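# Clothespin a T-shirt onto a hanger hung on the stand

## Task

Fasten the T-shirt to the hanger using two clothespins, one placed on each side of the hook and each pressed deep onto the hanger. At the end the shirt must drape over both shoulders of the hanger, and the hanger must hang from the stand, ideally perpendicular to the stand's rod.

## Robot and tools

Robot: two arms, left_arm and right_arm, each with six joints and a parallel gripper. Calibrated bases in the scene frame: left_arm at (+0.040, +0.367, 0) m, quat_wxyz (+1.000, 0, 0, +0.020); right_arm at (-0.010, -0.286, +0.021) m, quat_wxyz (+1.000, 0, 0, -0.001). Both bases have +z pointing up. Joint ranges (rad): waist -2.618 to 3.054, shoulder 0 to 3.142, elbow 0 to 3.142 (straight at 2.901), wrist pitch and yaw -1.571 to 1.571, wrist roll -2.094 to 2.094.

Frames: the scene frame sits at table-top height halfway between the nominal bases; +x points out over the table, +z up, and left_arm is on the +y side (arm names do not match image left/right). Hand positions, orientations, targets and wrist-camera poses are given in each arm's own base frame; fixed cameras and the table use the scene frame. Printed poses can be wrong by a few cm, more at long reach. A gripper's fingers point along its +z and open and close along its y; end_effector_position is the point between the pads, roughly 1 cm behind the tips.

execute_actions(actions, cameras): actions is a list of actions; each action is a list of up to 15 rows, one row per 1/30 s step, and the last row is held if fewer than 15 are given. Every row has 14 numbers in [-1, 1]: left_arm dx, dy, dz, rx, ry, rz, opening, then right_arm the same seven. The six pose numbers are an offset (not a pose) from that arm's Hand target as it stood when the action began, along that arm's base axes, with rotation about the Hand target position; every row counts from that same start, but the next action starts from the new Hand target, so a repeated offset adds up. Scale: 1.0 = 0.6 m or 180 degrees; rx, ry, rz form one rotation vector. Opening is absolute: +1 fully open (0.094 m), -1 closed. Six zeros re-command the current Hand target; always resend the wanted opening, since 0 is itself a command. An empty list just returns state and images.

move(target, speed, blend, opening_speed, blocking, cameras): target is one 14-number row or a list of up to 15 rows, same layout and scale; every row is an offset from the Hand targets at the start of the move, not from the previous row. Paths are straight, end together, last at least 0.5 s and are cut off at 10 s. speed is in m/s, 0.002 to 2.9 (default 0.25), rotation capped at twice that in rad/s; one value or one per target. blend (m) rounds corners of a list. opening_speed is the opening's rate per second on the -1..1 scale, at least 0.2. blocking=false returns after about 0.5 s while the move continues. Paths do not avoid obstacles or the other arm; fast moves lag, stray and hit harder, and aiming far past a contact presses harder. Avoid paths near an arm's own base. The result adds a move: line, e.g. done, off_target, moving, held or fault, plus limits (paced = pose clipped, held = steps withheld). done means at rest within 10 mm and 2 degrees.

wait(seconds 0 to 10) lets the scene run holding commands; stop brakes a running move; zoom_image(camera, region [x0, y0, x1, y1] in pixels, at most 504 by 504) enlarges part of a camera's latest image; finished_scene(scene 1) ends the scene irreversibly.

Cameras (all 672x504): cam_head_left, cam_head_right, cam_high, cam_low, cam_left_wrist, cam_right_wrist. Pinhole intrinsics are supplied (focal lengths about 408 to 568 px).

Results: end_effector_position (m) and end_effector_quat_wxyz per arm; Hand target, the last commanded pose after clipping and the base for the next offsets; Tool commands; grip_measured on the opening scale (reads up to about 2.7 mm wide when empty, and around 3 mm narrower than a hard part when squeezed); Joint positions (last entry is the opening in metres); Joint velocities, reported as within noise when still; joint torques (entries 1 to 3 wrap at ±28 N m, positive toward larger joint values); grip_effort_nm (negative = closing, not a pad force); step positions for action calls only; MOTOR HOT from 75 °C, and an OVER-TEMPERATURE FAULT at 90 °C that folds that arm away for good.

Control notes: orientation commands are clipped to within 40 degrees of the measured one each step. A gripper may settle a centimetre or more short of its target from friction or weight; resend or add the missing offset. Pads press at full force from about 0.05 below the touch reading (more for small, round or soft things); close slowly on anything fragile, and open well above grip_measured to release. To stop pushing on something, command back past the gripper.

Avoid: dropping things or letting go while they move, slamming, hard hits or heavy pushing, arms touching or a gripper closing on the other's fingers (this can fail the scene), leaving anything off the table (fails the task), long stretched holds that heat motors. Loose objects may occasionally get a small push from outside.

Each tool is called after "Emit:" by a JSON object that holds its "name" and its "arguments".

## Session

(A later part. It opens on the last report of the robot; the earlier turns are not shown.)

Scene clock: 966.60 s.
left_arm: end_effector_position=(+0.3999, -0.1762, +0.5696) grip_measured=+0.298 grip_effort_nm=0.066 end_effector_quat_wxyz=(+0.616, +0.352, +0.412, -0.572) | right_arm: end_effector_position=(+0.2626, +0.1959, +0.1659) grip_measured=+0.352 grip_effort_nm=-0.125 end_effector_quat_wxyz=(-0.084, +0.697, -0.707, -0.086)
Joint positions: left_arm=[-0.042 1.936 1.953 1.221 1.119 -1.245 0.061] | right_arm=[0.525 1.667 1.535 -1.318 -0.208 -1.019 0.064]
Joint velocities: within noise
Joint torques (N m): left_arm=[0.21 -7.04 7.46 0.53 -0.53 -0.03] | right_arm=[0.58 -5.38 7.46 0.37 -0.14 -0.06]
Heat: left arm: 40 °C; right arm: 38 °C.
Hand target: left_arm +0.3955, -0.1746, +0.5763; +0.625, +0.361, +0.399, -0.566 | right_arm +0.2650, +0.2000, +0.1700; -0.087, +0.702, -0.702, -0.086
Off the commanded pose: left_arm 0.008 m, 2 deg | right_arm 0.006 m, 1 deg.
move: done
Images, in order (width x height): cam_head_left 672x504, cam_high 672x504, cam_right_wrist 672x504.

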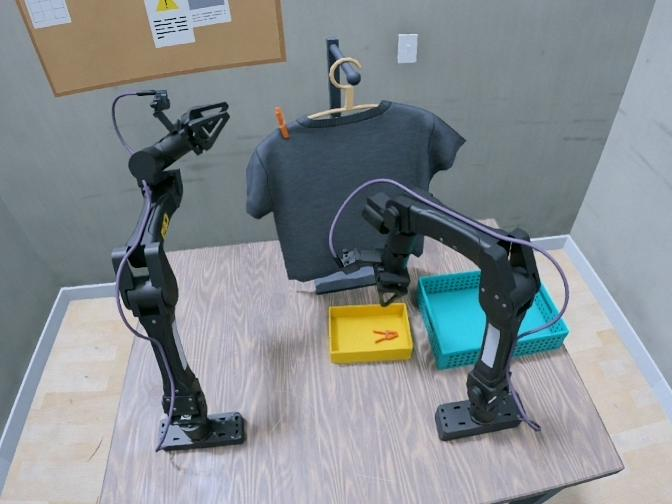

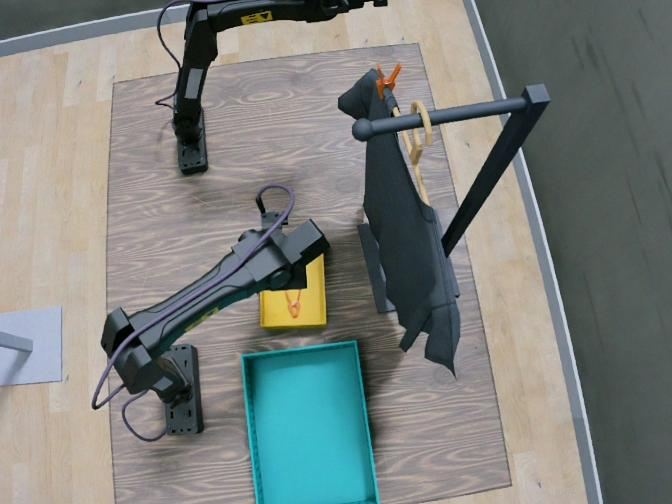

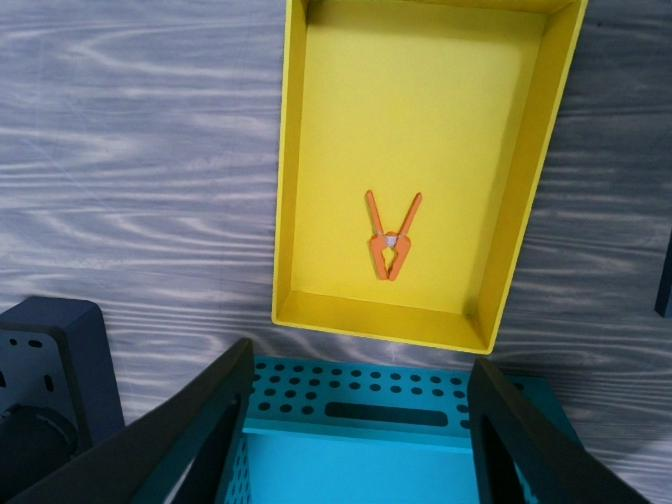

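Emit:
{"name": "move", "arguments": {"target": [0, 0, 0, 0, 0, 0, 0.3, 0.0158, 0.0217, -0.18, 0, 0, 0, 0.35], "speed": 0.12, "cameras": ["cam_high", "cam_right_wrist"]}}

Scene clock: 982.77 s.
left_arm: end_effector_position=(+0.3998, -0.1762, +0.5696) grip_measured=+0.298 grip_effort_nm=0.061 end_effector_quat_wxyz=(+0.616, +0.352, +0.412, -0.572) | right_arm: end_effector_position=(+0.2770, +0.2113, +0.0678) grip_measured=+0.352 grip_effort_nm=-0.125 end_effector_quat_wxyz=(-0.093, +0.701, -0.702, -0.083)
Joint positions: left_arm=[-0.042 1.936 1.953 1.221 1.119 -1.245 0.061] | right_arm=[0.544 1.756 1.243 -0.914 -0.205 -1.011 0.064]
Joint velocities: within noise
Joint torques (N m): left_arm=[0.38 -7.01 7.32 0.53 -0.52 -0.03] | right_arm=[0.4 -5.85 4.71 0.58 -0.11 0.08]
Heat: left arm: 38 °C; right arm: 38 °C.
Hand target: left_arm +0.3955, -0.1746, +0.5763; +0.625, +0.361, +0.399, -0.566 | right_arm +0.2745, +0.2131, +0.0620; -0.087, +0.702, -0.702, -0.086
Off the commanded pose: left_arm 0.008 m, 2 deg | right_arm 0.007 m, 1 deg.
move: done
Images, in order (width x height): cam_high 672x504, cam_right_wrist 672x504.

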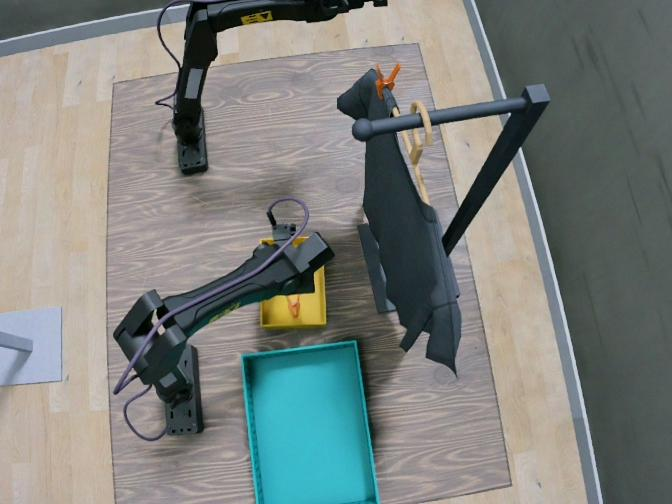

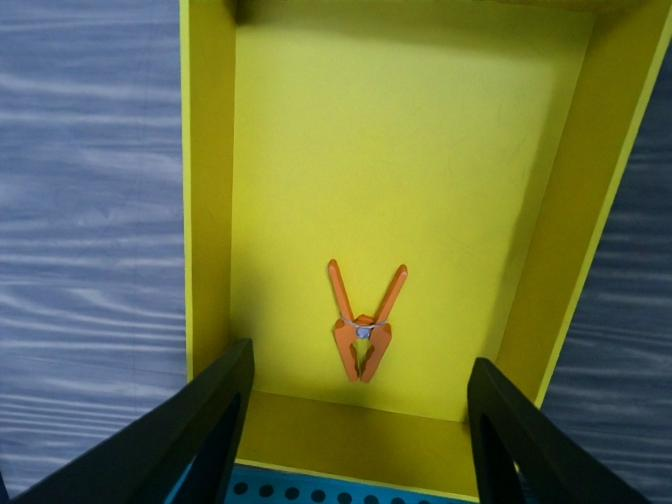

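Emit:
{"name": "move", "arguments": {"target": [0, 0, 0, 0, 0, 0, 0.3, -0.0028, -0.0058, -0.1, 0, 0, 0, 0.35], "speed": 0.08, "cameras": ["cam_head_left", "cam_low", "cam_right_wrist"]}}

Scene clock: 998.07 s.
left_arm: end_effector_position=(+0.3998, -0.1762, +0.5696) grip_measured=+0.298 grip_effort_nm=0.066 end_effector_quat_wxyz=(+0.616, +0.352, +0.412, -0.572) | right_arm: end_effector_position=(+0.2755, +0.2104, +0.0087) grip_measured=+0.352 grip_effort_nm=-0.129 end_effector_quat_wxyz=(-0.094, +0.701, -0.702, -0.083)
Joint positions: left_arm=[-0.042 1.936 1.953 1.221 1.119 -1.245 0.061] | right_arm=[0.544 1.834 1.087 -0.677 -0.205 -1.01 0.064]
Joint velocities: within noise
Joint torques (N m): left_arm=[0.21 -7.09 7.45 0.54 -0.54 -0.02] | right_arm=[0.03 -5.79 4.22 0.61 -0.11 -0.01]
Heat: left arm: 38 °C; right arm: 37 °C.
Hand target: left_arm +0.3955, -0.1746, +0.5763; +0.625, +0.361, +0.399, -0.566 | right_arm +0.2728, +0.2096, +0.0020; -0.087, +0.702, -0.702, -0.086
Off the commanded pose: left_arm 0.008 m, 2 deg | right_arm 0.007 m, 1 deg.
move: done
Images, in order (width x height): cam_head_left 672x504, cam_low 672x504, cam_right_wrist 672x504.

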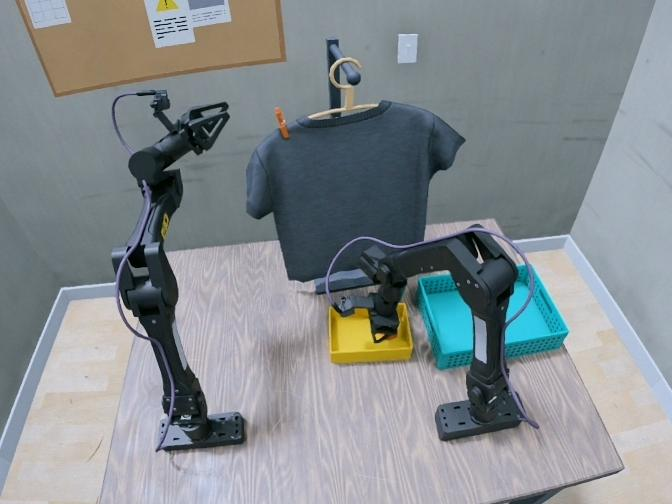

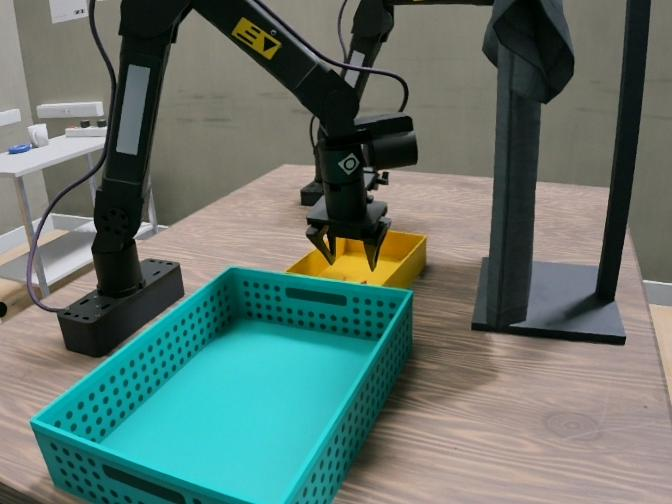

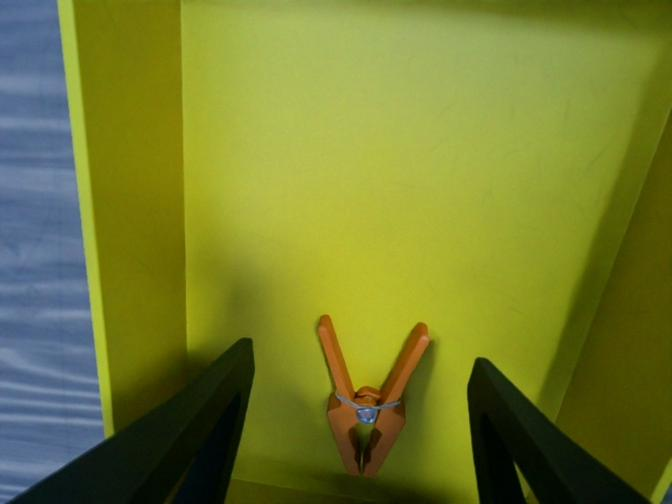

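Emit:
{"name": "move", "arguments": {"target": [0, 0, 0, 0, 0, 0, 0.3, 0.0033, -0.009, -0.0203, 0, 0, 0, 0.35], "speed": 0.05, "cameras": ["cam_low", "cam_right_wrist"]}}

Scene clock: 1010.93 s.
left_arm: end_effector_position=(+0.3998, -0.1762, +0.5696) grip_measured=+0.298 grip_effort_nm=0.061 end_effector_quat_wxyz=(+0.616, +0.352, +0.412, -0.572) | right_arm: end_effector_position=(+0.2773, +0.2071, -0.0024) grip_measured=+0.352 grip_effort_nm=-0.129 end_effector_quat_wxyz=(-0.095, +0.702, -0.701, -0.081)
Joint positions: left_arm=[-0.042 1.936 1.953 1.221 1.119 -1.245 0.061] | right_arm=[0.534 1.854 1.062 -0.632 -0.205 -1.024 0.064]
Joint velocities: within noise
Joint torques (N m): left_arm=[0.03 -7.04 7.66 0.47 -0.51 -0.05] | right_arm=[-0.53 -5.72 4.03 0.6 -0.14 -0.04]
Heat: left arm: 37 °C; right arm: 36 °C.
Hand target: left_arm +0.3955, -0.1746, +0.5763; +0.625, +0.361, +0.399, -0.566 | right_arm +0.2748, +0.2042, -0.0102; -0.087, +0.702, -0.702, -0.086
Off the commanded pose: left_arm 0.008 m, 2 deg | right_arm 0.009 m, 1 deg.
move: done
Images, in order (width x height): cam_low 672x504, cam_right_wrist 672x504.

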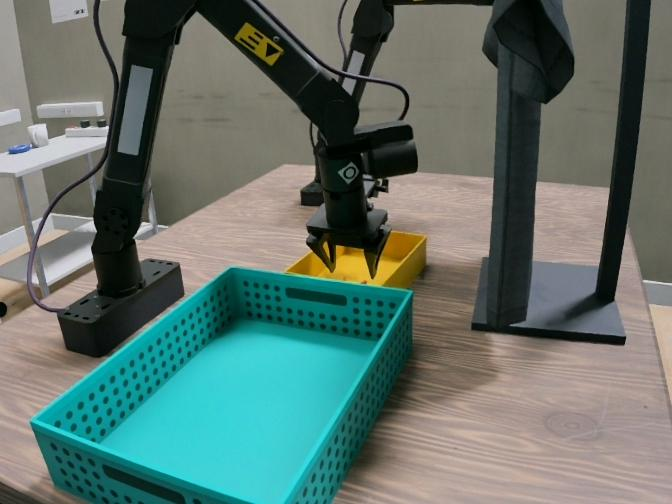

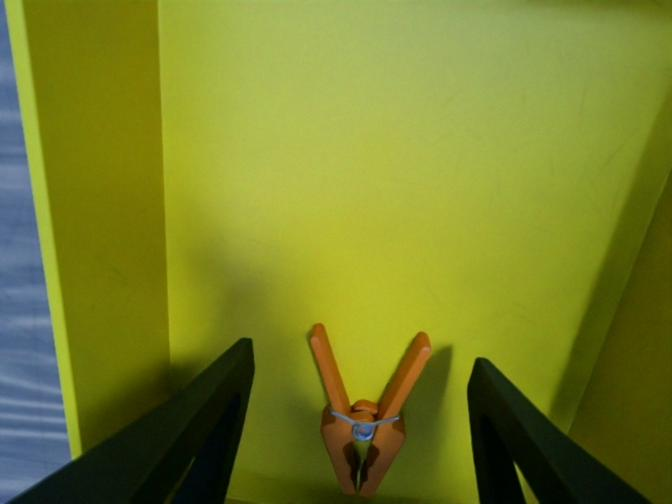

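Emit:
{"name": "move", "arguments": {"target": [0, 0, 0, 0, 0, 0, 0.3, 0.002, -0.0055, -0.0085, 0, 0, 0, 0.35], "speed": 0.05, "cameras": ["cam_low", "cam_right_wrist"]}}

Scene clock: 1017.27 s.
left_arm: end_effector_position=(+0.3998, -0.1762, +0.5696) grip_measured=+0.298 grip_effort_nm=0.061 end_effector_quat_wxyz=(+0.616, +0.352, +0.412, -0.572) | right_arm: end_effector_position=(+0.2788, +0.2039, -0.0074) grip_measured=+0.352 grip_effort_nm=-0.129 end_effector_quat_wxyz=(-0.095, +0.703, -0.701, -0.081)
Joint positions: left_arm=[-0.042 1.936 1.953 1.221 1.119 -1.245 0.061] | right_arm=[0.523 1.863 1.051 -0.614 -0.205 -1.035 0.064]
Joint velocities: within noise
Joint torques (N m): left_arm=[0.4 -7.13 7.2 0.52 -0.52 -0.04] | right_arm=[-0.53 -5.79 4 0.61 -0.16 -0.07]
Heat: left arm: 37 °C; right arm: 36 °C.
Hand target: left_arm +0.3955, -0.1746, +0.5763; +0.625, +0.361, +0.399, -0.566 | right_arm +0.2759, +0.2009, -0.0154; -0.087, +0.702, -0.702, -0.086
Off the commanded pose: left_arm 0.008 m, 2 deg | right_arm 0.009 m, 1 deg.
move: done
Images, in order (width x height): cam_low 672x504, cam_right_wrist 672x504.

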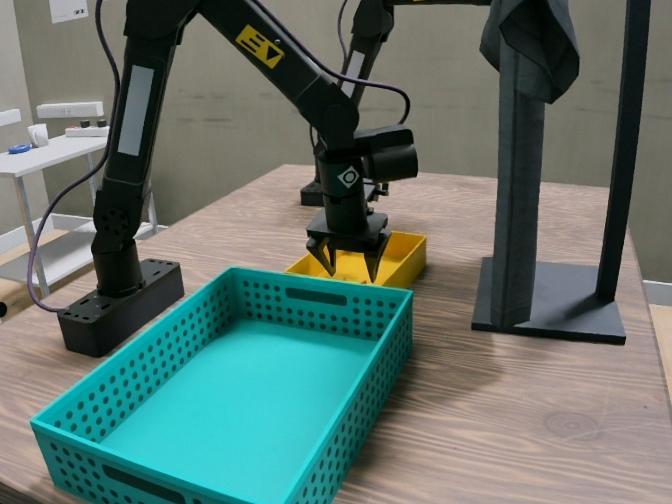

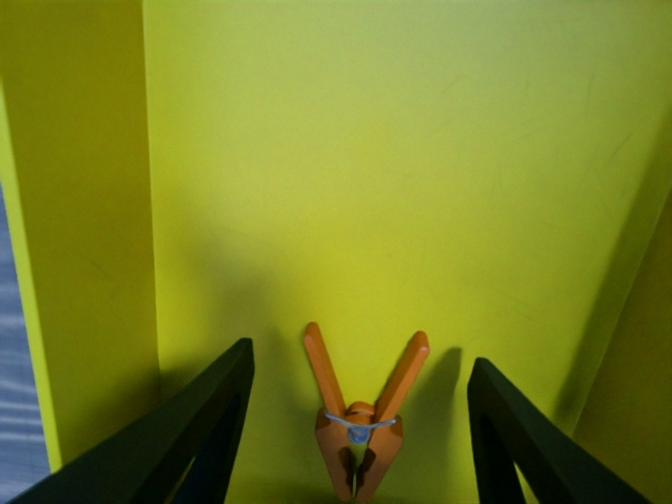

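Emit:
{"name": "move", "arguments": {"target": [0, 0, 0, 0, 0, 0, 0.3, 0, 0, 0, 0, 0, 0, -0.5], "speed": 0.05, "opening_speed": 0.3, "cameras": ["cam_low", "cam_right_wrist"]}}

Scene clock: 1028.90 s.
left_arm: end_effector_position=(+0.3998, -0.1762, +0.5696) grip_measured=+0.298 grip_effort_nm=0.066 end_effector_quat_wxyz=(+0.616, +0.352, +0.412, -0.572) | right_arm: end_effector_position=(+0.2790, +0.2041, -0.0073) grip_measured=-0.498 grip_effort_nm=-0.125 end_effector_quat_wxyz=(-0.096, +0.703, -0.700, -0.080)
Joint positions: left_arm=[-0.042 1.936 1.953 1.221 1.119 -1.245 0.061] | right_arm=[0.523 1.863 1.051 -0.613 -0.205 -1.036 0.024]
Joint velocities: within noise
Joint torques (N m): left_arm=[0.23 -6.86 7.27 0.53 -0.53 0] | right_arm=[-0.49 -5.67 3.93 0.6 -0.15 -0.05]
Heat: left arm: 37 °C; right arm: 36 °C.
Hand target: left_arm +0.3955, -0.1746, +0.5763; +0.625, +0.361, +0.399, -0.566 | right_arm +0.2759, +0.2009, -0.0154; -0.087, +0.702, -0.702, -0.086
Off the commanded pose: left_arm 0.008 m, 2 deg | right_arm 0.009 m, 1 deg.
move: done
Images, in order (width x height): cam_low 672x504, cam_right_wrist 672x504.

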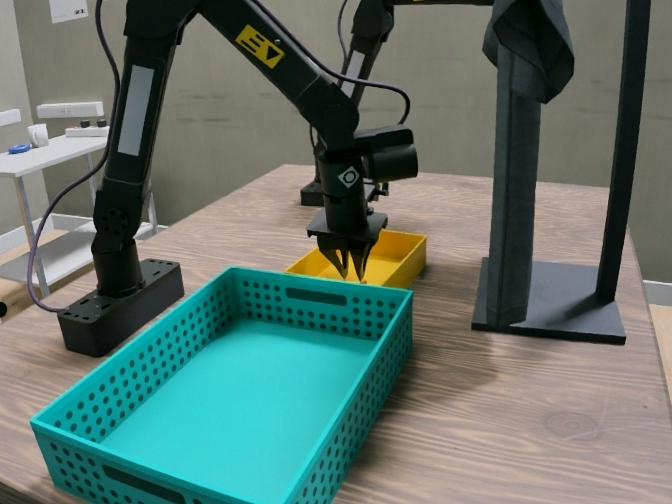

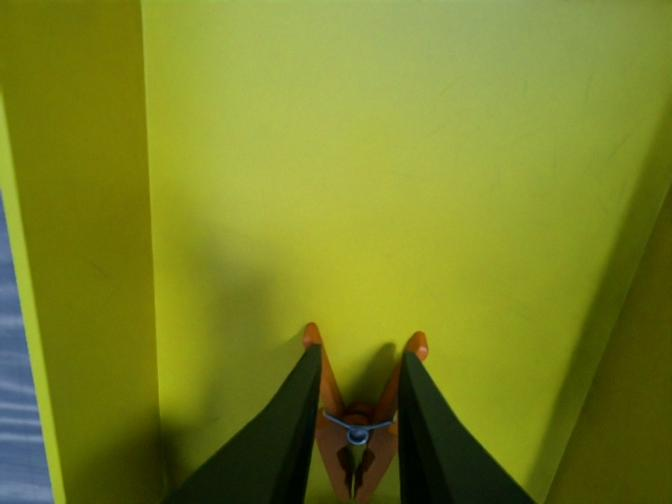

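Emit:
{"name": "move", "arguments": {"target": [0, 0, 0, 0, 0, 0, 0.3, 0, 0, 0, 0, 0, 0, 0.35], "speed": 0.05, "opening_speed": 0.8, "cameras": ["cam_right_wrist"]}}

Scene clock: 1037.60 s.
left_arm: end_effector_position=(+0.3998, -0.1762, +0.5696) grip_measured=+0.298 grip_effort_nm=0.066 end_effector_quat_wxyz=(+0.616, +0.352, +0.412, -0.572) | right_arm: end_effector_position=(+0.2790, +0.2041, -0.0073) grip_measured=+0.348 grip_effort_nm=0.046 end_effector_quat_wxyz=(-0.096, +0.703, -0.700, -0.080)
Joint positions: left_arm=[-0.042 1.936 1.953 1.221 1.119 -1.245 0.061] | right_arm=[0.523 1.863 1.051 -0.613 -0.205 -1.036 0.063]
Joint velocities: within noise
Joint torques (N m): left_arm=[0.42 -7.12 7.77 0.51 -0.53 -0.1] | right_arm=[-0.59 -5.76 3.79 0.6 -0.15 -0.03]
Heat: left arm: 37 °C; right arm: 36 °C.
Hand target: left_arm +0.3955, -0.1746, +0.5763; +0.625, +0.361, +0.399, -0.566 | right_arm +0.2759, +0.2009, -0.0154; -0.087, +0.702, -0.702, -0.086
Off the commanded pose: left_arm 0.008 m, 2 deg | right_arm 0.009 m, 1 deg.
move: done
Images, in order (width x height): cam_right_wrist 672x504.

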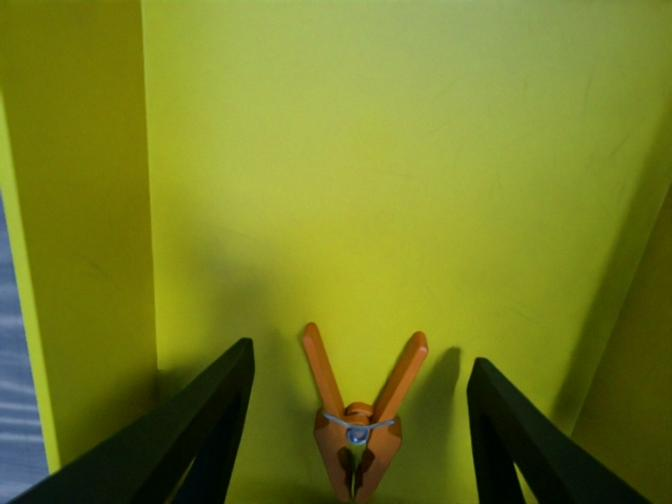

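Emit:
{"name": "move", "arguments": {"target": [0, 0, 0, 0, 0, 0, 0.3, 0, -0.006, -0.012, 0, 0, 0, 0.35], "speed": 0.05, "cameras": ["cam_low", "cam_right_wrist"]}}

Emit:
{"name": "zoom_image", "arguments": {"camera": "cam_low", "region": [270, 190, 440, 300]}}

Scene clock: 1051.93 s.
left_arm: end_effector_position=(+0.3998, -0.1762, +0.5696) grip_measured=+0.298 grip_effort_nm=0.061 end_effector_quat_wxyz=(+0.616, +0.352, +0.412, -0.572) | right_arm: end_effector_position=(+0.2790, +0.2002, -0.0146) grip_measured=+0.348 grip_effort_nm=0.051 end_effector_quat_wxyz=(-0.095, +0.702, -0.701, -0.080)
Joint positions: left_arm=[-0.042 1.936 1.953 1.221 1.119 -1.245 0.061] | right_arm=[0.513 1.875 1.032 -0.586 -0.205 -1.045 0.063]
Joint velocities: within noise
Joint torques (N m): left_arm=[0.35 -7.02 7.41 0.47 -0.53 -0.07] | right_arm=[-0.49 -5.7 3.78 0.61 -0.18 -0.04]
Heat: left arm: 37 °C; right arm: 36 °C.
Hand target: left_arm +0.3955, -0.1746, +0.5763; +0.625, +0.361, +0.399, -0.566 | right_arm +0.2759, +0.1973, -0.0225; -0.087, +0.702, -0.702, -0.086
Off the commanded pose: left_arm 0.008 m, 2 deg | right_arm 0.009 m, 1 deg.
move: done
Images, in order (width x height): cam_low 672x504, cam_right_wrist 672x504.

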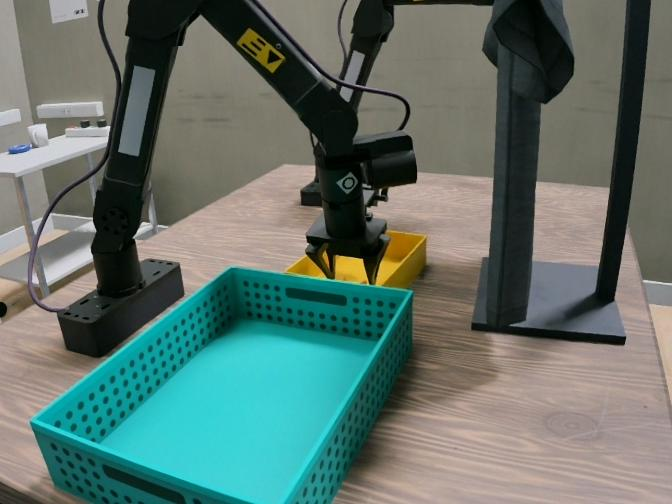

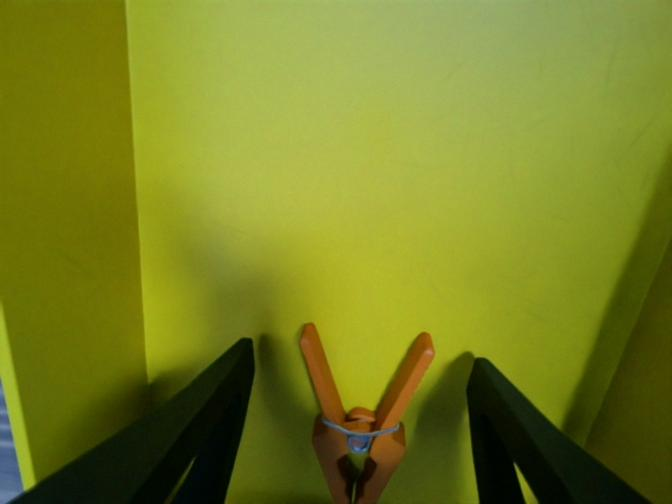

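Scaled by 2.965 from the camera's 672x504 image, which has a finer 960x720 frame.

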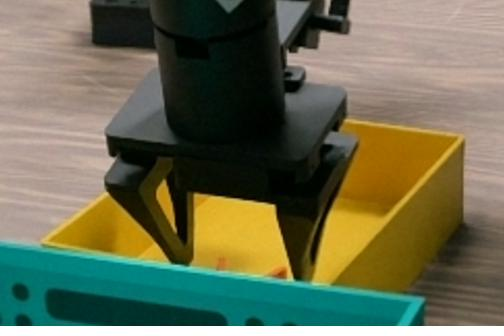

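Emit:
{"name": "move", "arguments": {"target": [0, 0, 0, 0, 0, 0, 0.3, 0, -0.005, -0.0075, 0, 0, 0, 0.35], "speed": 0.05, "cameras": ["cam_low", "cam_right_wrist"]}}

Emit:
{"name": "zoom_image", "arguments": {"camera": "cam_low", "region": [270, 190, 440, 300]}}

Scene clock: 1056.90 s.
left_arm: end_effector_position=(+0.3998, -0.1762, +0.5696) grip_measured=+0.298 grip_effort_nm=0.061 end_effector_quat_wxyz=(+0.616, +0.352, +0.412, -0.572) | right_arm: end_effector_position=(+0.2795, +0.1971, -0.0186) grip_measured=+0.348 grip_effort_nm=0.056 end_effector_quat_wxyz=(-0.095, +0.702, -0.701, -0.079)
Joint positions: left_arm=[-0.042 1.936 1.953 1.221 1.119 -1.245 0.061] | right_arm=[0.505 1.879 1.02 -0.569 -0.205 -1.054 0.063]
Joint velocities: within noise
Joint torques (N m): left_arm=[0.43 -7.02 7.45 0.53 -0.5 -0.07] | right_arm=[-0.62 -5.63 3.73 0.59 -0.17 -0.06]
Heat: left arm: 36 °C; right arm: 36 °C.
Hand target: left_arm +0.3955, -0.1746, +0.5763; +0.625, +0.361, +0.399, -0.566 | right_arm +0.2760, +0.1943, -0.0269; -0.087, +0.702, -0.702, -0.086
Off the commanded pose: left_arm 0.008 m, 2 deg | right_arm 0.010 m, 1 deg.
move: done
Images, in order (width x height): cam_low 672x504, cam_right_wrist 672x504.

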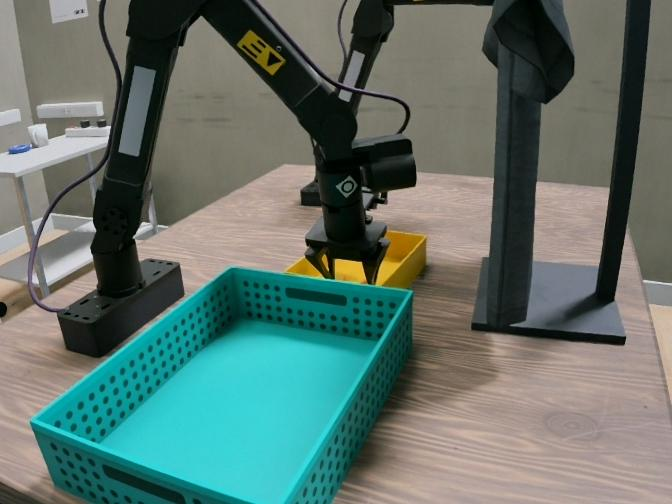

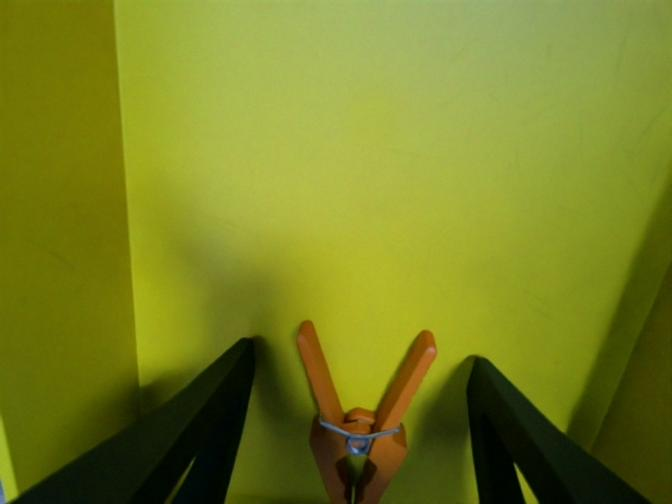

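Scaled by 2.965 from the camera's 672x504 image, which has a finer 960x720 frame.

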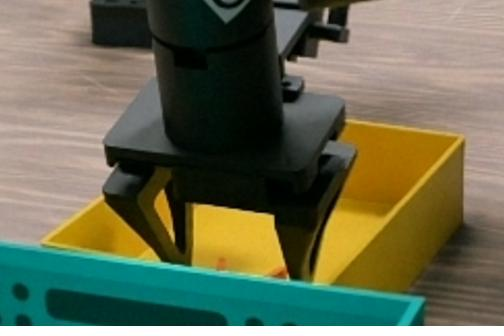

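Emit:
{"name": "move", "arguments": {"target": [0, 0, 0, 0, 0, 0, 0.3, -0.0005, -0.0015, -0.0042, 0, 0, 0, 0.35], "speed": 0.04, "cameras": ["cam_right_wrist"]}}

Scene clock: 1063.60 s.
left_arm: end_effector_position=(+0.3998, -0.1762, +0.5696) grip_measured=+0.298 grip_effort_nm=0.066 end_effector_quat_wxyz=(+0.616, +0.352, +0.412, -0.572) | right_arm: end_effector_position=(+0.2804, +0.1975, -0.0191) grip_measured=+0.348 grip_effort_nm=0.051 end_effector_quat_wxyz=(-0.099, +0.703, -0.700, -0.078)
Joint positions: left_arm=[-0.042 1.936 1.953 1.221 1.119 -1.245 0.061] | right_arm=[0.504 1.879 1.016 -0.559 -0.206 -1.057 0.063]
Joint velocities: within noise
Joint torques (N m): left_arm=[0.39 -7.13 7.64 0.48 -0.52 -0.02] | right_arm=[-0.68 -5.24 3.56 0.63 -0.16 -0.06]
Heat: left arm: 36 °C; right arm: 35 °C.
Hand target: left_arm +0.3955, -0.1746, +0.5763; +0.625, +0.361, +0.399, -0.566 | right_arm +0.2756, +0.1934, -0.0295; -0.087, +0.702, -0.702, -0.086
Off the commanded pose: left_arm 0.008 m, 2 deg | right_arm 0.012 m, 2 deg.
move: off_target (right_arm)
Images, in order (width x height): cam_right_wrist 672x504.

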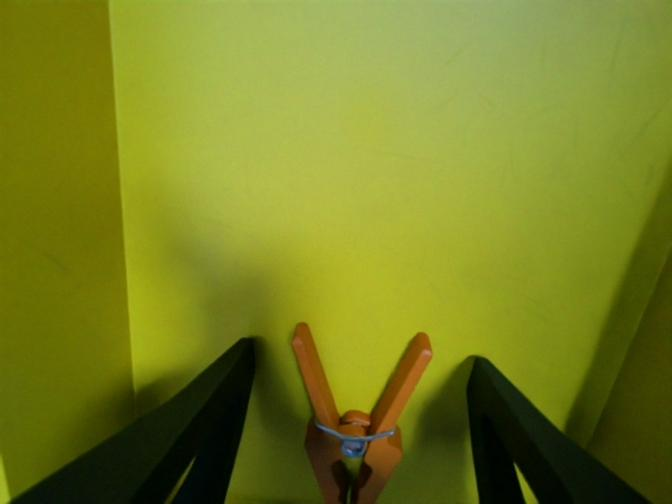

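Emit:
{"name": "move", "arguments": {"target": [0, 0, 0, 0, 0, 0, 0.3, 0, 0, 0.0065, 0, 0, 0, 0.35], "speed": 0.04, "cameras": ["cam_right_wrist"]}}

Scene clock: 1068.43 s.
left_arm: end_effector_position=(+0.3998, -0.1762, +0.5696) grip_measured=+0.298 grip_effort_nm=0.061 end_effector_quat_wxyz=(+0.616, +0.352, +0.412, -0.572) | right_arm: end_effector_position=(+0.2805, +0.1974, -0.0191) grip_measured=+0.348 grip_effort_nm=0.051 end_effector_quat_wxyz=(-0.099, +0.703, -0.700, -0.078)
Joint positions: left_arm=[-0.042 1.936 1.953 1.221 1.119 -1.245 0.061] | right_arm=[0.504 1.879 1.016 -0.559 -0.206 -1.057 0.063]
Joint velocities: within noise
Joint torques (N m): left_arm=[0.13 -7.04 7.43 0.51 -0.53 -0.05] | right_arm=[-0.62 -5.93 3.95 0.47 -0.17 -0.03]
Heat: left arm: 36 °C; right arm: 35 °C.
Hand target: left_arm +0.3955, -0.1746, +0.5763; +0.625, +0.361, +0.399, -0.566 | right_arm +0.2757, +0.1933, -0.0256; -0.087, +0.702, -0.702, -0.086
Off the commanded pose: left_arm 0.008 m, 2 deg | right_arm 0.009 m, 2 deg.
move: done
Images, in order (width x height): cam_right_wrist 672x504.

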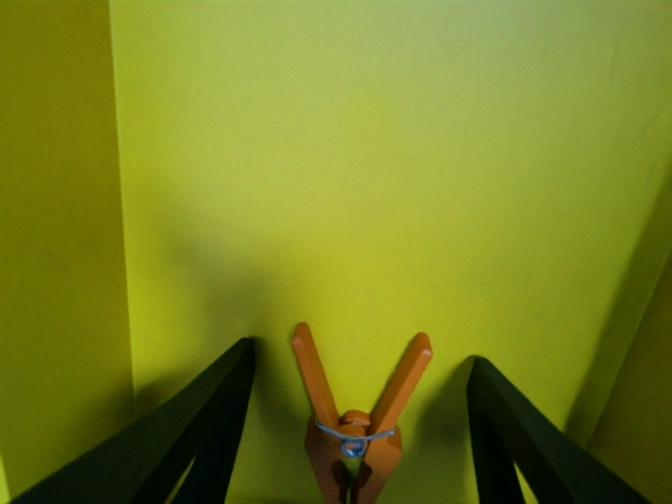

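Emit:
{"name": "move", "arguments": {"target": [0, 0, 0, 0, 0, 0, 0.3, 0, 0, 0.006, 0, 0, 0, 0.35], "speed": 0.04, "cameras": ["cam_right_wrist"]}}

Scene clock: 1072.10 s.
left_arm: end_effector_position=(+0.3998, -0.1762, +0.5696) grip_measured=+0.298 grip_effort_nm=0.061 end_effector_quat_wxyz=(+0.616, +0.352, +0.412, -0.572) | right_arm: end_effector_position=(+0.2803, +0.1973, -0.0192) grip_measured=+0.348 grip_effort_nm=0.046 end_effector_quat_wxyz=(-0.098, +0.703, -0.699, -0.079)
Joint positions: left_arm=[-0.042 1.936 1.953 1.221 1.119 -1.245 0.061] | right_arm=[0.504 1.879 1.016 -0.56 -0.206 -1.057 0.063]
Joint velocities: within noise
Joint torques (N m): left_arm=[0.18 -6.89 7.46 0.53 -0.55 -0.01] | right_arm=[-0.62 -6.43 4.42 0.33 -0.18 0]
Heat: left arm: 36 °C; right arm: 35 °C.
Hand target: left_arm +0.3955, -0.1746, +0.5763; +0.625, +0.361, +0.399, -0.566 | right_arm +0.2757, +0.1933, -0.0220; -0.087, +0.702, -0.702, -0.086
Off the commanded pose: left_arm 0.008 m, 2 deg | right_arm 0.007 m, 2 deg.
move: done
Images, in order (width x height): cam_right_wrist 672x504.

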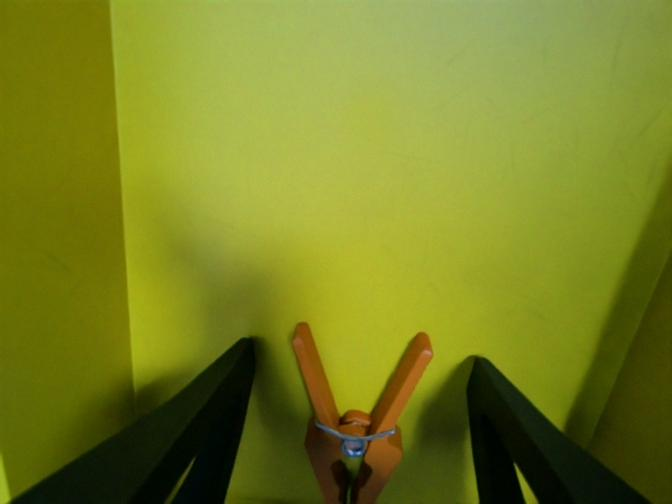

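Emit:
{"name": "move", "arguments": {"target": [0, 0, 0, 0, 0, 0, 0.3, 0, 0, 0, 0, 0, 0, -0.45], "speed": 0.05, "opening_speed": 0.3, "cameras": ["cam_low", "cam_right_wrist"]}}

Scene clock: 1080.30 s.
left_arm: end_effector_position=(+0.3998, -0.1762, +0.5696) grip_measured=+0.298 grip_effort_nm=0.061 end_effector_quat_wxyz=(+0.616, +0.352, +0.412, -0.572) | right_arm: end_effector_position=(+0.2803, +0.1973, -0.0192) grip_measured=-0.446 grip_effort_nm=-0.247 end_effector_quat_wxyz=(-0.098, +0.704, -0.699, -0.079)
Joint positions: left_arm=[-0.042 1.936 1.953 1.221 1.119 -1.245 0.061] | right_arm=[0.504 1.879 1.016 -0.56 -0.206 -1.058 0.026]
Joint velocities: within noise
Joint torques (N m): left_arm=[0.31 -7.09 7.35 0.53 -0.52 -0.07] | right_arm=[-0.54 -6.49 4.33 0.35 -0.18 -0.04]
Heat: left arm: 36 °C; right arm: 35 °C.
Hand target: left_arm +0.3955, -0.1746, +0.5763; +0.625, +0.361, +0.399, -0.566 | right_arm +0.2757, +0.1933, -0.0220; -0.087, +0.702, -0.702, -0.086
Off the commanded pose: left_arm 0.008 m, 2 deg | right_arm 0.007 m, 2 deg.
move: done
Images, in order (width x height): cam_low 672x504, cam_right_wrist 672x504.

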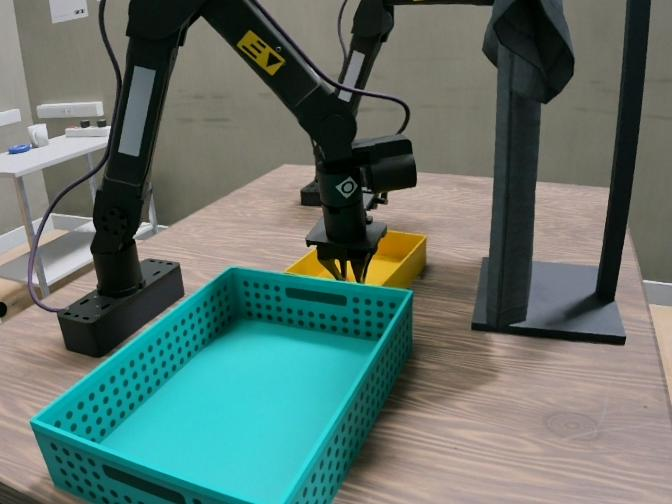

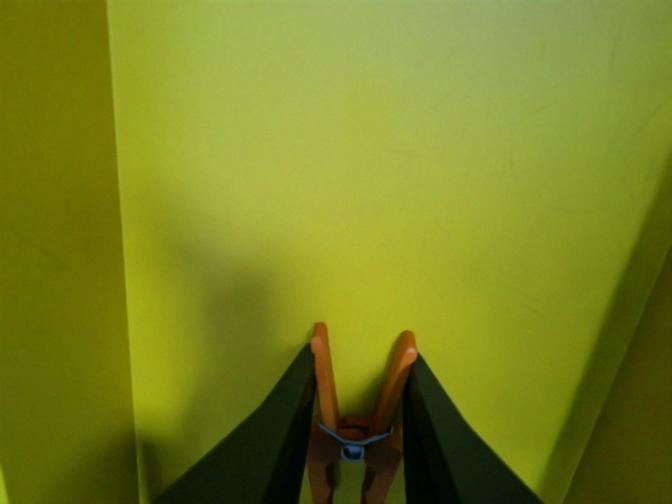

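Emit:
{"name": "move", "arguments": {"target": [0, 0, 0, 0, 0, 0, 0.3, 0, 0, 0, 0, 0, 0, -0.8], "speed": 0.05, "opening_speed": 0.25, "cameras": ["cam_low", "cam_right_wrist"]}}

Emit:
{"name": "zoom_image", "arguments": {"camera": "cam_right_wrist", "region": [270, 300, 450, 504]}}

Scene clock: 1084.93 s.
left_arm: end_effector_position=(+0.3998, -0.1762, +0.5696) grip_measured=+0.298 grip_effort_nm=0.061 end_effector_quat_wxyz=(+0.616, +0.352, +0.412, -0.572) | right_arm: end_effector_position=(+0.2796, +0.1971, -0.0192) grip_measured=-0.730 grip_effort_nm=-1.018 end_effector_quat_wxyz=(-0.097, +0.704, -0.699, -0.079)
Joint positions: left_arm=[-0.042 1.936 1.953 1.221 1.119 -1.245 0.061] | right_arm=[0.504 1.879 1.016 -0.563 -0.207 -1.058 0.013]
Joint velocities: within noise
Joint torques (N m): left_arm=[0.38 -7.01 7.35 0.53 -0.53 -0.05] | right_arm=[-0.61 -6.52 4.38 0.37 -0.17 -0.01]
Heat: left arm: 36 °C; right arm: 35 °C.
Hand target: left_arm +0.3955, -0.1746, +0.5763; +0.625, +0.361, +0.399, -0.566 | right_arm +0.2757, +0.1934, -0.0220; -0.087, +0.702, -0.702, -0.086
Off the commanded pose: left_arm 0.008 m, 2 deg | right_arm 0.006 m, 1 deg.
move: done
Images, in order (width x height): cam_low 672x504, cam_right_wrist 672x504.

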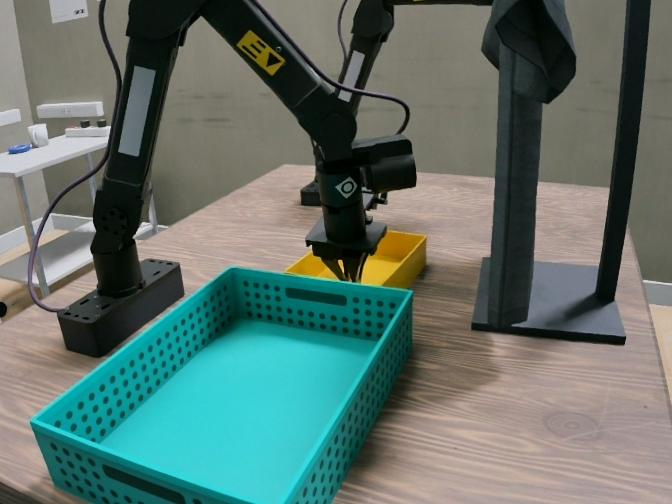

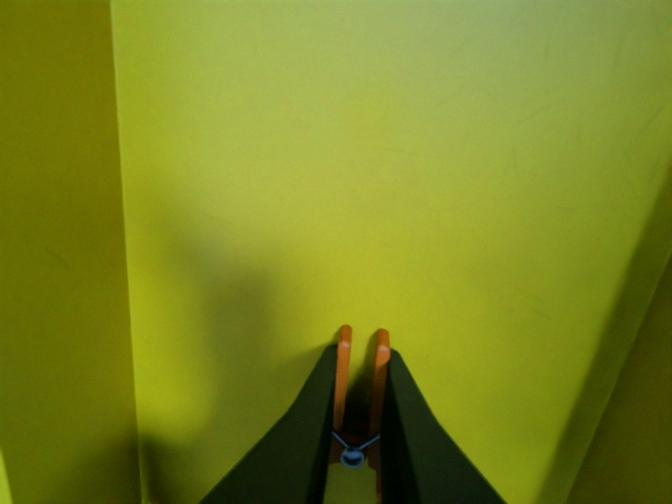

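Scaled by 2.471 from the camera's 672x504 image, which has a finer 960x720 frame.

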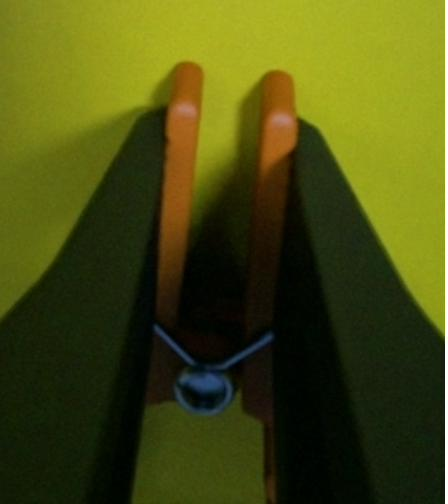

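Emit:
{"name": "move", "arguments": {"target": [0, 0, 0, 0, 0, 0, 0.3, 0, 0, 0.2, 0, 0, 0, -0.8], "speed": 0.1, "cameras": ["cam_low", "cam_right_wrist"]}}

Emit:
{"name": "zoom_image", "arguments": {"camera": "cam_right_wrist", "region": [270, 300, 450, 504]}}

Emit:
{"name": "zoom_image", "arguments": {"camera": "cam_low", "region": [270, 150, 440, 300]}}

Scene clock: 1100.07 s.
left_arm: end_effector_position=(+0.3998, -0.1762, +0.5696) grip_measured=+0.298 grip_effort_nm=0.061 end_effector_quat_wxyz=(+0.616, +0.352, +0.412, -0.572) | right_arm: end_effector_position=(+0.2698, +0.1918, +0.0816) grip_measured=-0.735 grip_effort_nm=-1.067 end_effector_quat_wxyz=(-0.064, +0.702, -0.703, -0.089)
Joint positions: left_arm=[-0.042 1.936 1.953 1.221 1.119 -1.245 0.061] | right_arm=[0.504 1.739 1.285 -1.042 -0.207 -1.058 0.012]
Joint velocities: within noise
Joint torques (N m): left_arm=[0.36 -7.12 7.41 0.49 -0.52 -0.01] | right_arm=[-0.58 -8.84 7.01 0.27 -0.18 -0.02]
Heat: left arm: 36 °C; right arm: 35 °C.
Hand target: left_arm +0.3955, -0.1746, +0.5763; +0.625, +0.361, +0.399, -0.566 | right_arm +0.2757, +0.1934, +0.0979; -0.087, +0.702, -0.702, -0.086
Off the commanded pose: left_arm 0.008 m, 2 deg | right_arm 0.018 m, 3 deg.
move: off_target (right_arm)
Images, in order (width x height): cam_low 672x504, cam_right_wrist 672x504.

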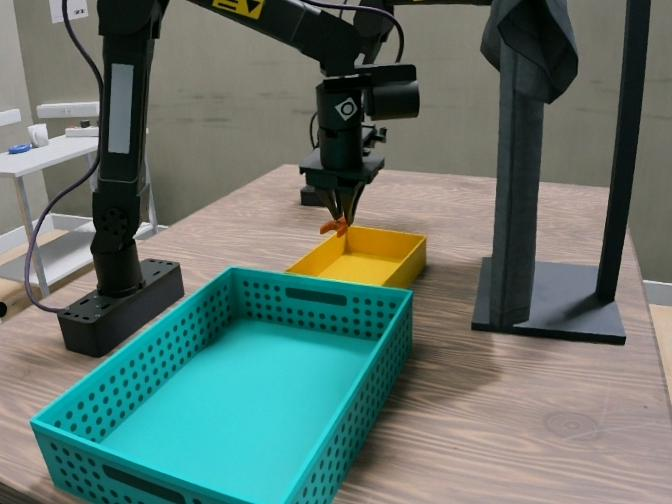

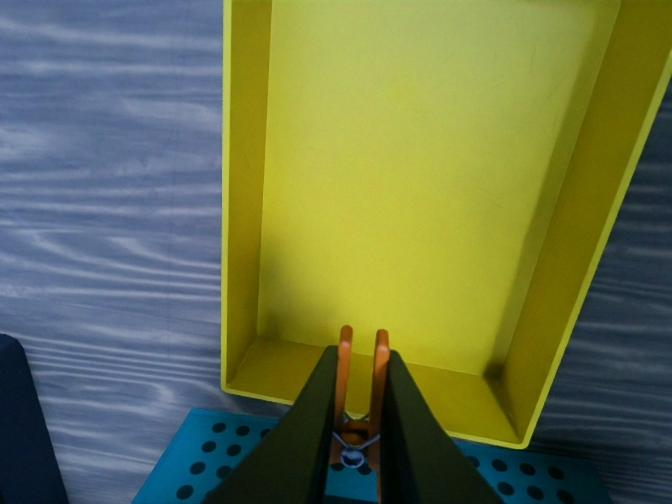

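Scaled by 2.471 from the camera's 672x504 image, which has a finer 960x720 frame.

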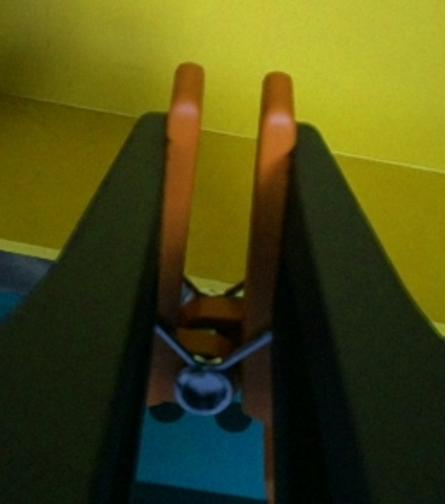

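Scaled by 2.965 from the camera's 672x504 image, which has a finer 960x720 frame.

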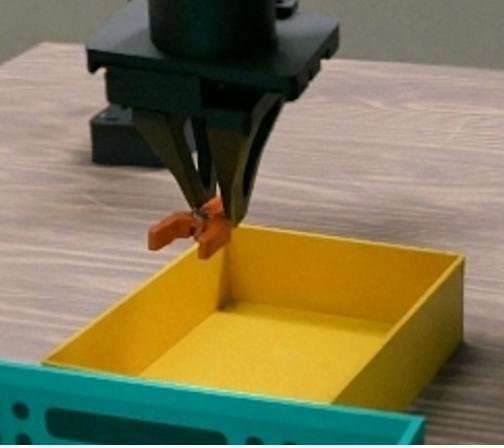

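Emit:
{"name": "move", "arguments": {"target": [-0.1092, 0.041, -0.09, 0.0699, 0.0519, 0.3426, -0.9, 0, 0, 0, 0, 0, 0, -0.8], "speed": 0.25, "opening_speed": 1.0, "cameras": ["cam_head_left", "cam_high", "cam_left_wrist"]}}

Scene clock: 1115.07 s.
left_arm: end_effector_position=(+0.3348, -0.1515, +0.5213) grip_measured=-0.898 grip_effort_nm=-0.203 end_effector_quat_wxyz=(+0.751, +0.125, +0.631, -0.151) | right_arm: end_effector_position=(+0.2695, +0.1916, +0.0816) grip_measured=-0.735 grip_effort_nm=-1.072 end_effector_quat_wxyz=(-0.064, +0.702, -0.703, -0.089)
Joint positions: left_arm=[-0.459 1.11 1.382 -0.098 -0.064 0.009 0.005] | right_arm=[0.504 1.739 1.285 -1.044 -0.207 -1.058 0.012]
Joint velocities: within noise
Joint torques (N m): left_arm=[-0.76 -2.97 5.65 1.84 -0.08 0.05] | right_arm=[-0.65 -8.81 6.97 0.28 -0.17 -0.02]
Heat: left arm: 36 °C; right arm: 36 °C.
Hand target: left_arm +0.3300, -0.1500, +0.5223; +0.752, +0.124, +0.631, -0.148 | right_arm +0.2757, +0.1934, +0.0979; -0.087, +0.702, -0.702, -0.086
Off the commanded pose: left_arm 0.005 m, 0 deg | right_arm 0.018 m, 3 deg.
move: off_target (right_arm)
Images, in order (width x height): cam_head_left 672x504, cam_high 672x504, cam_left_wrist 672x504.

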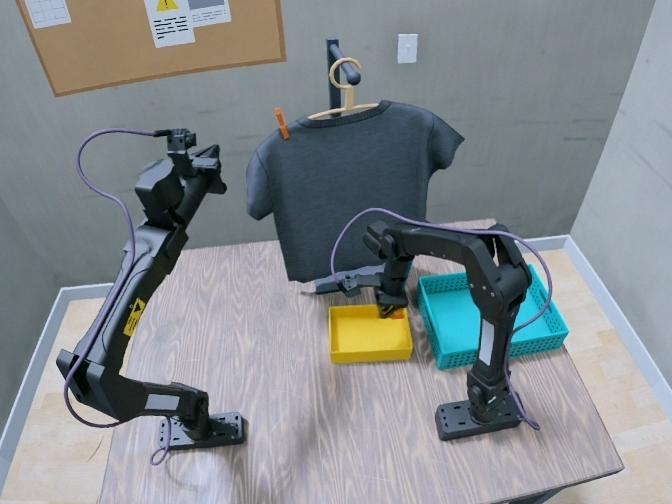

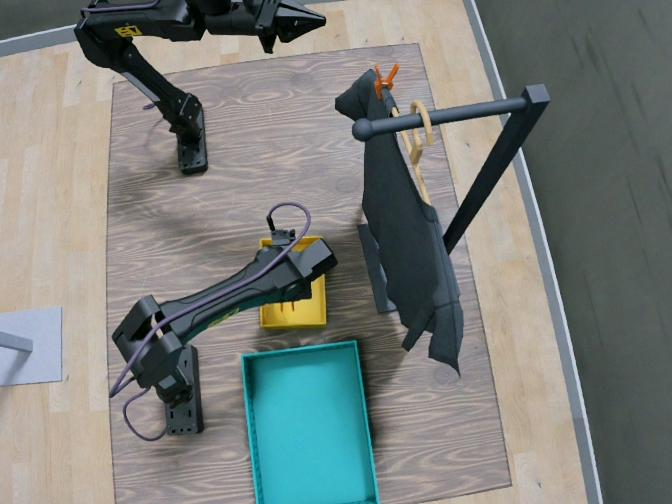

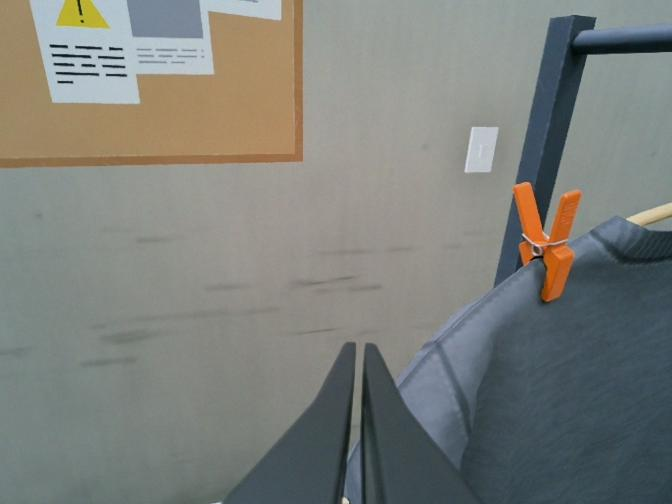

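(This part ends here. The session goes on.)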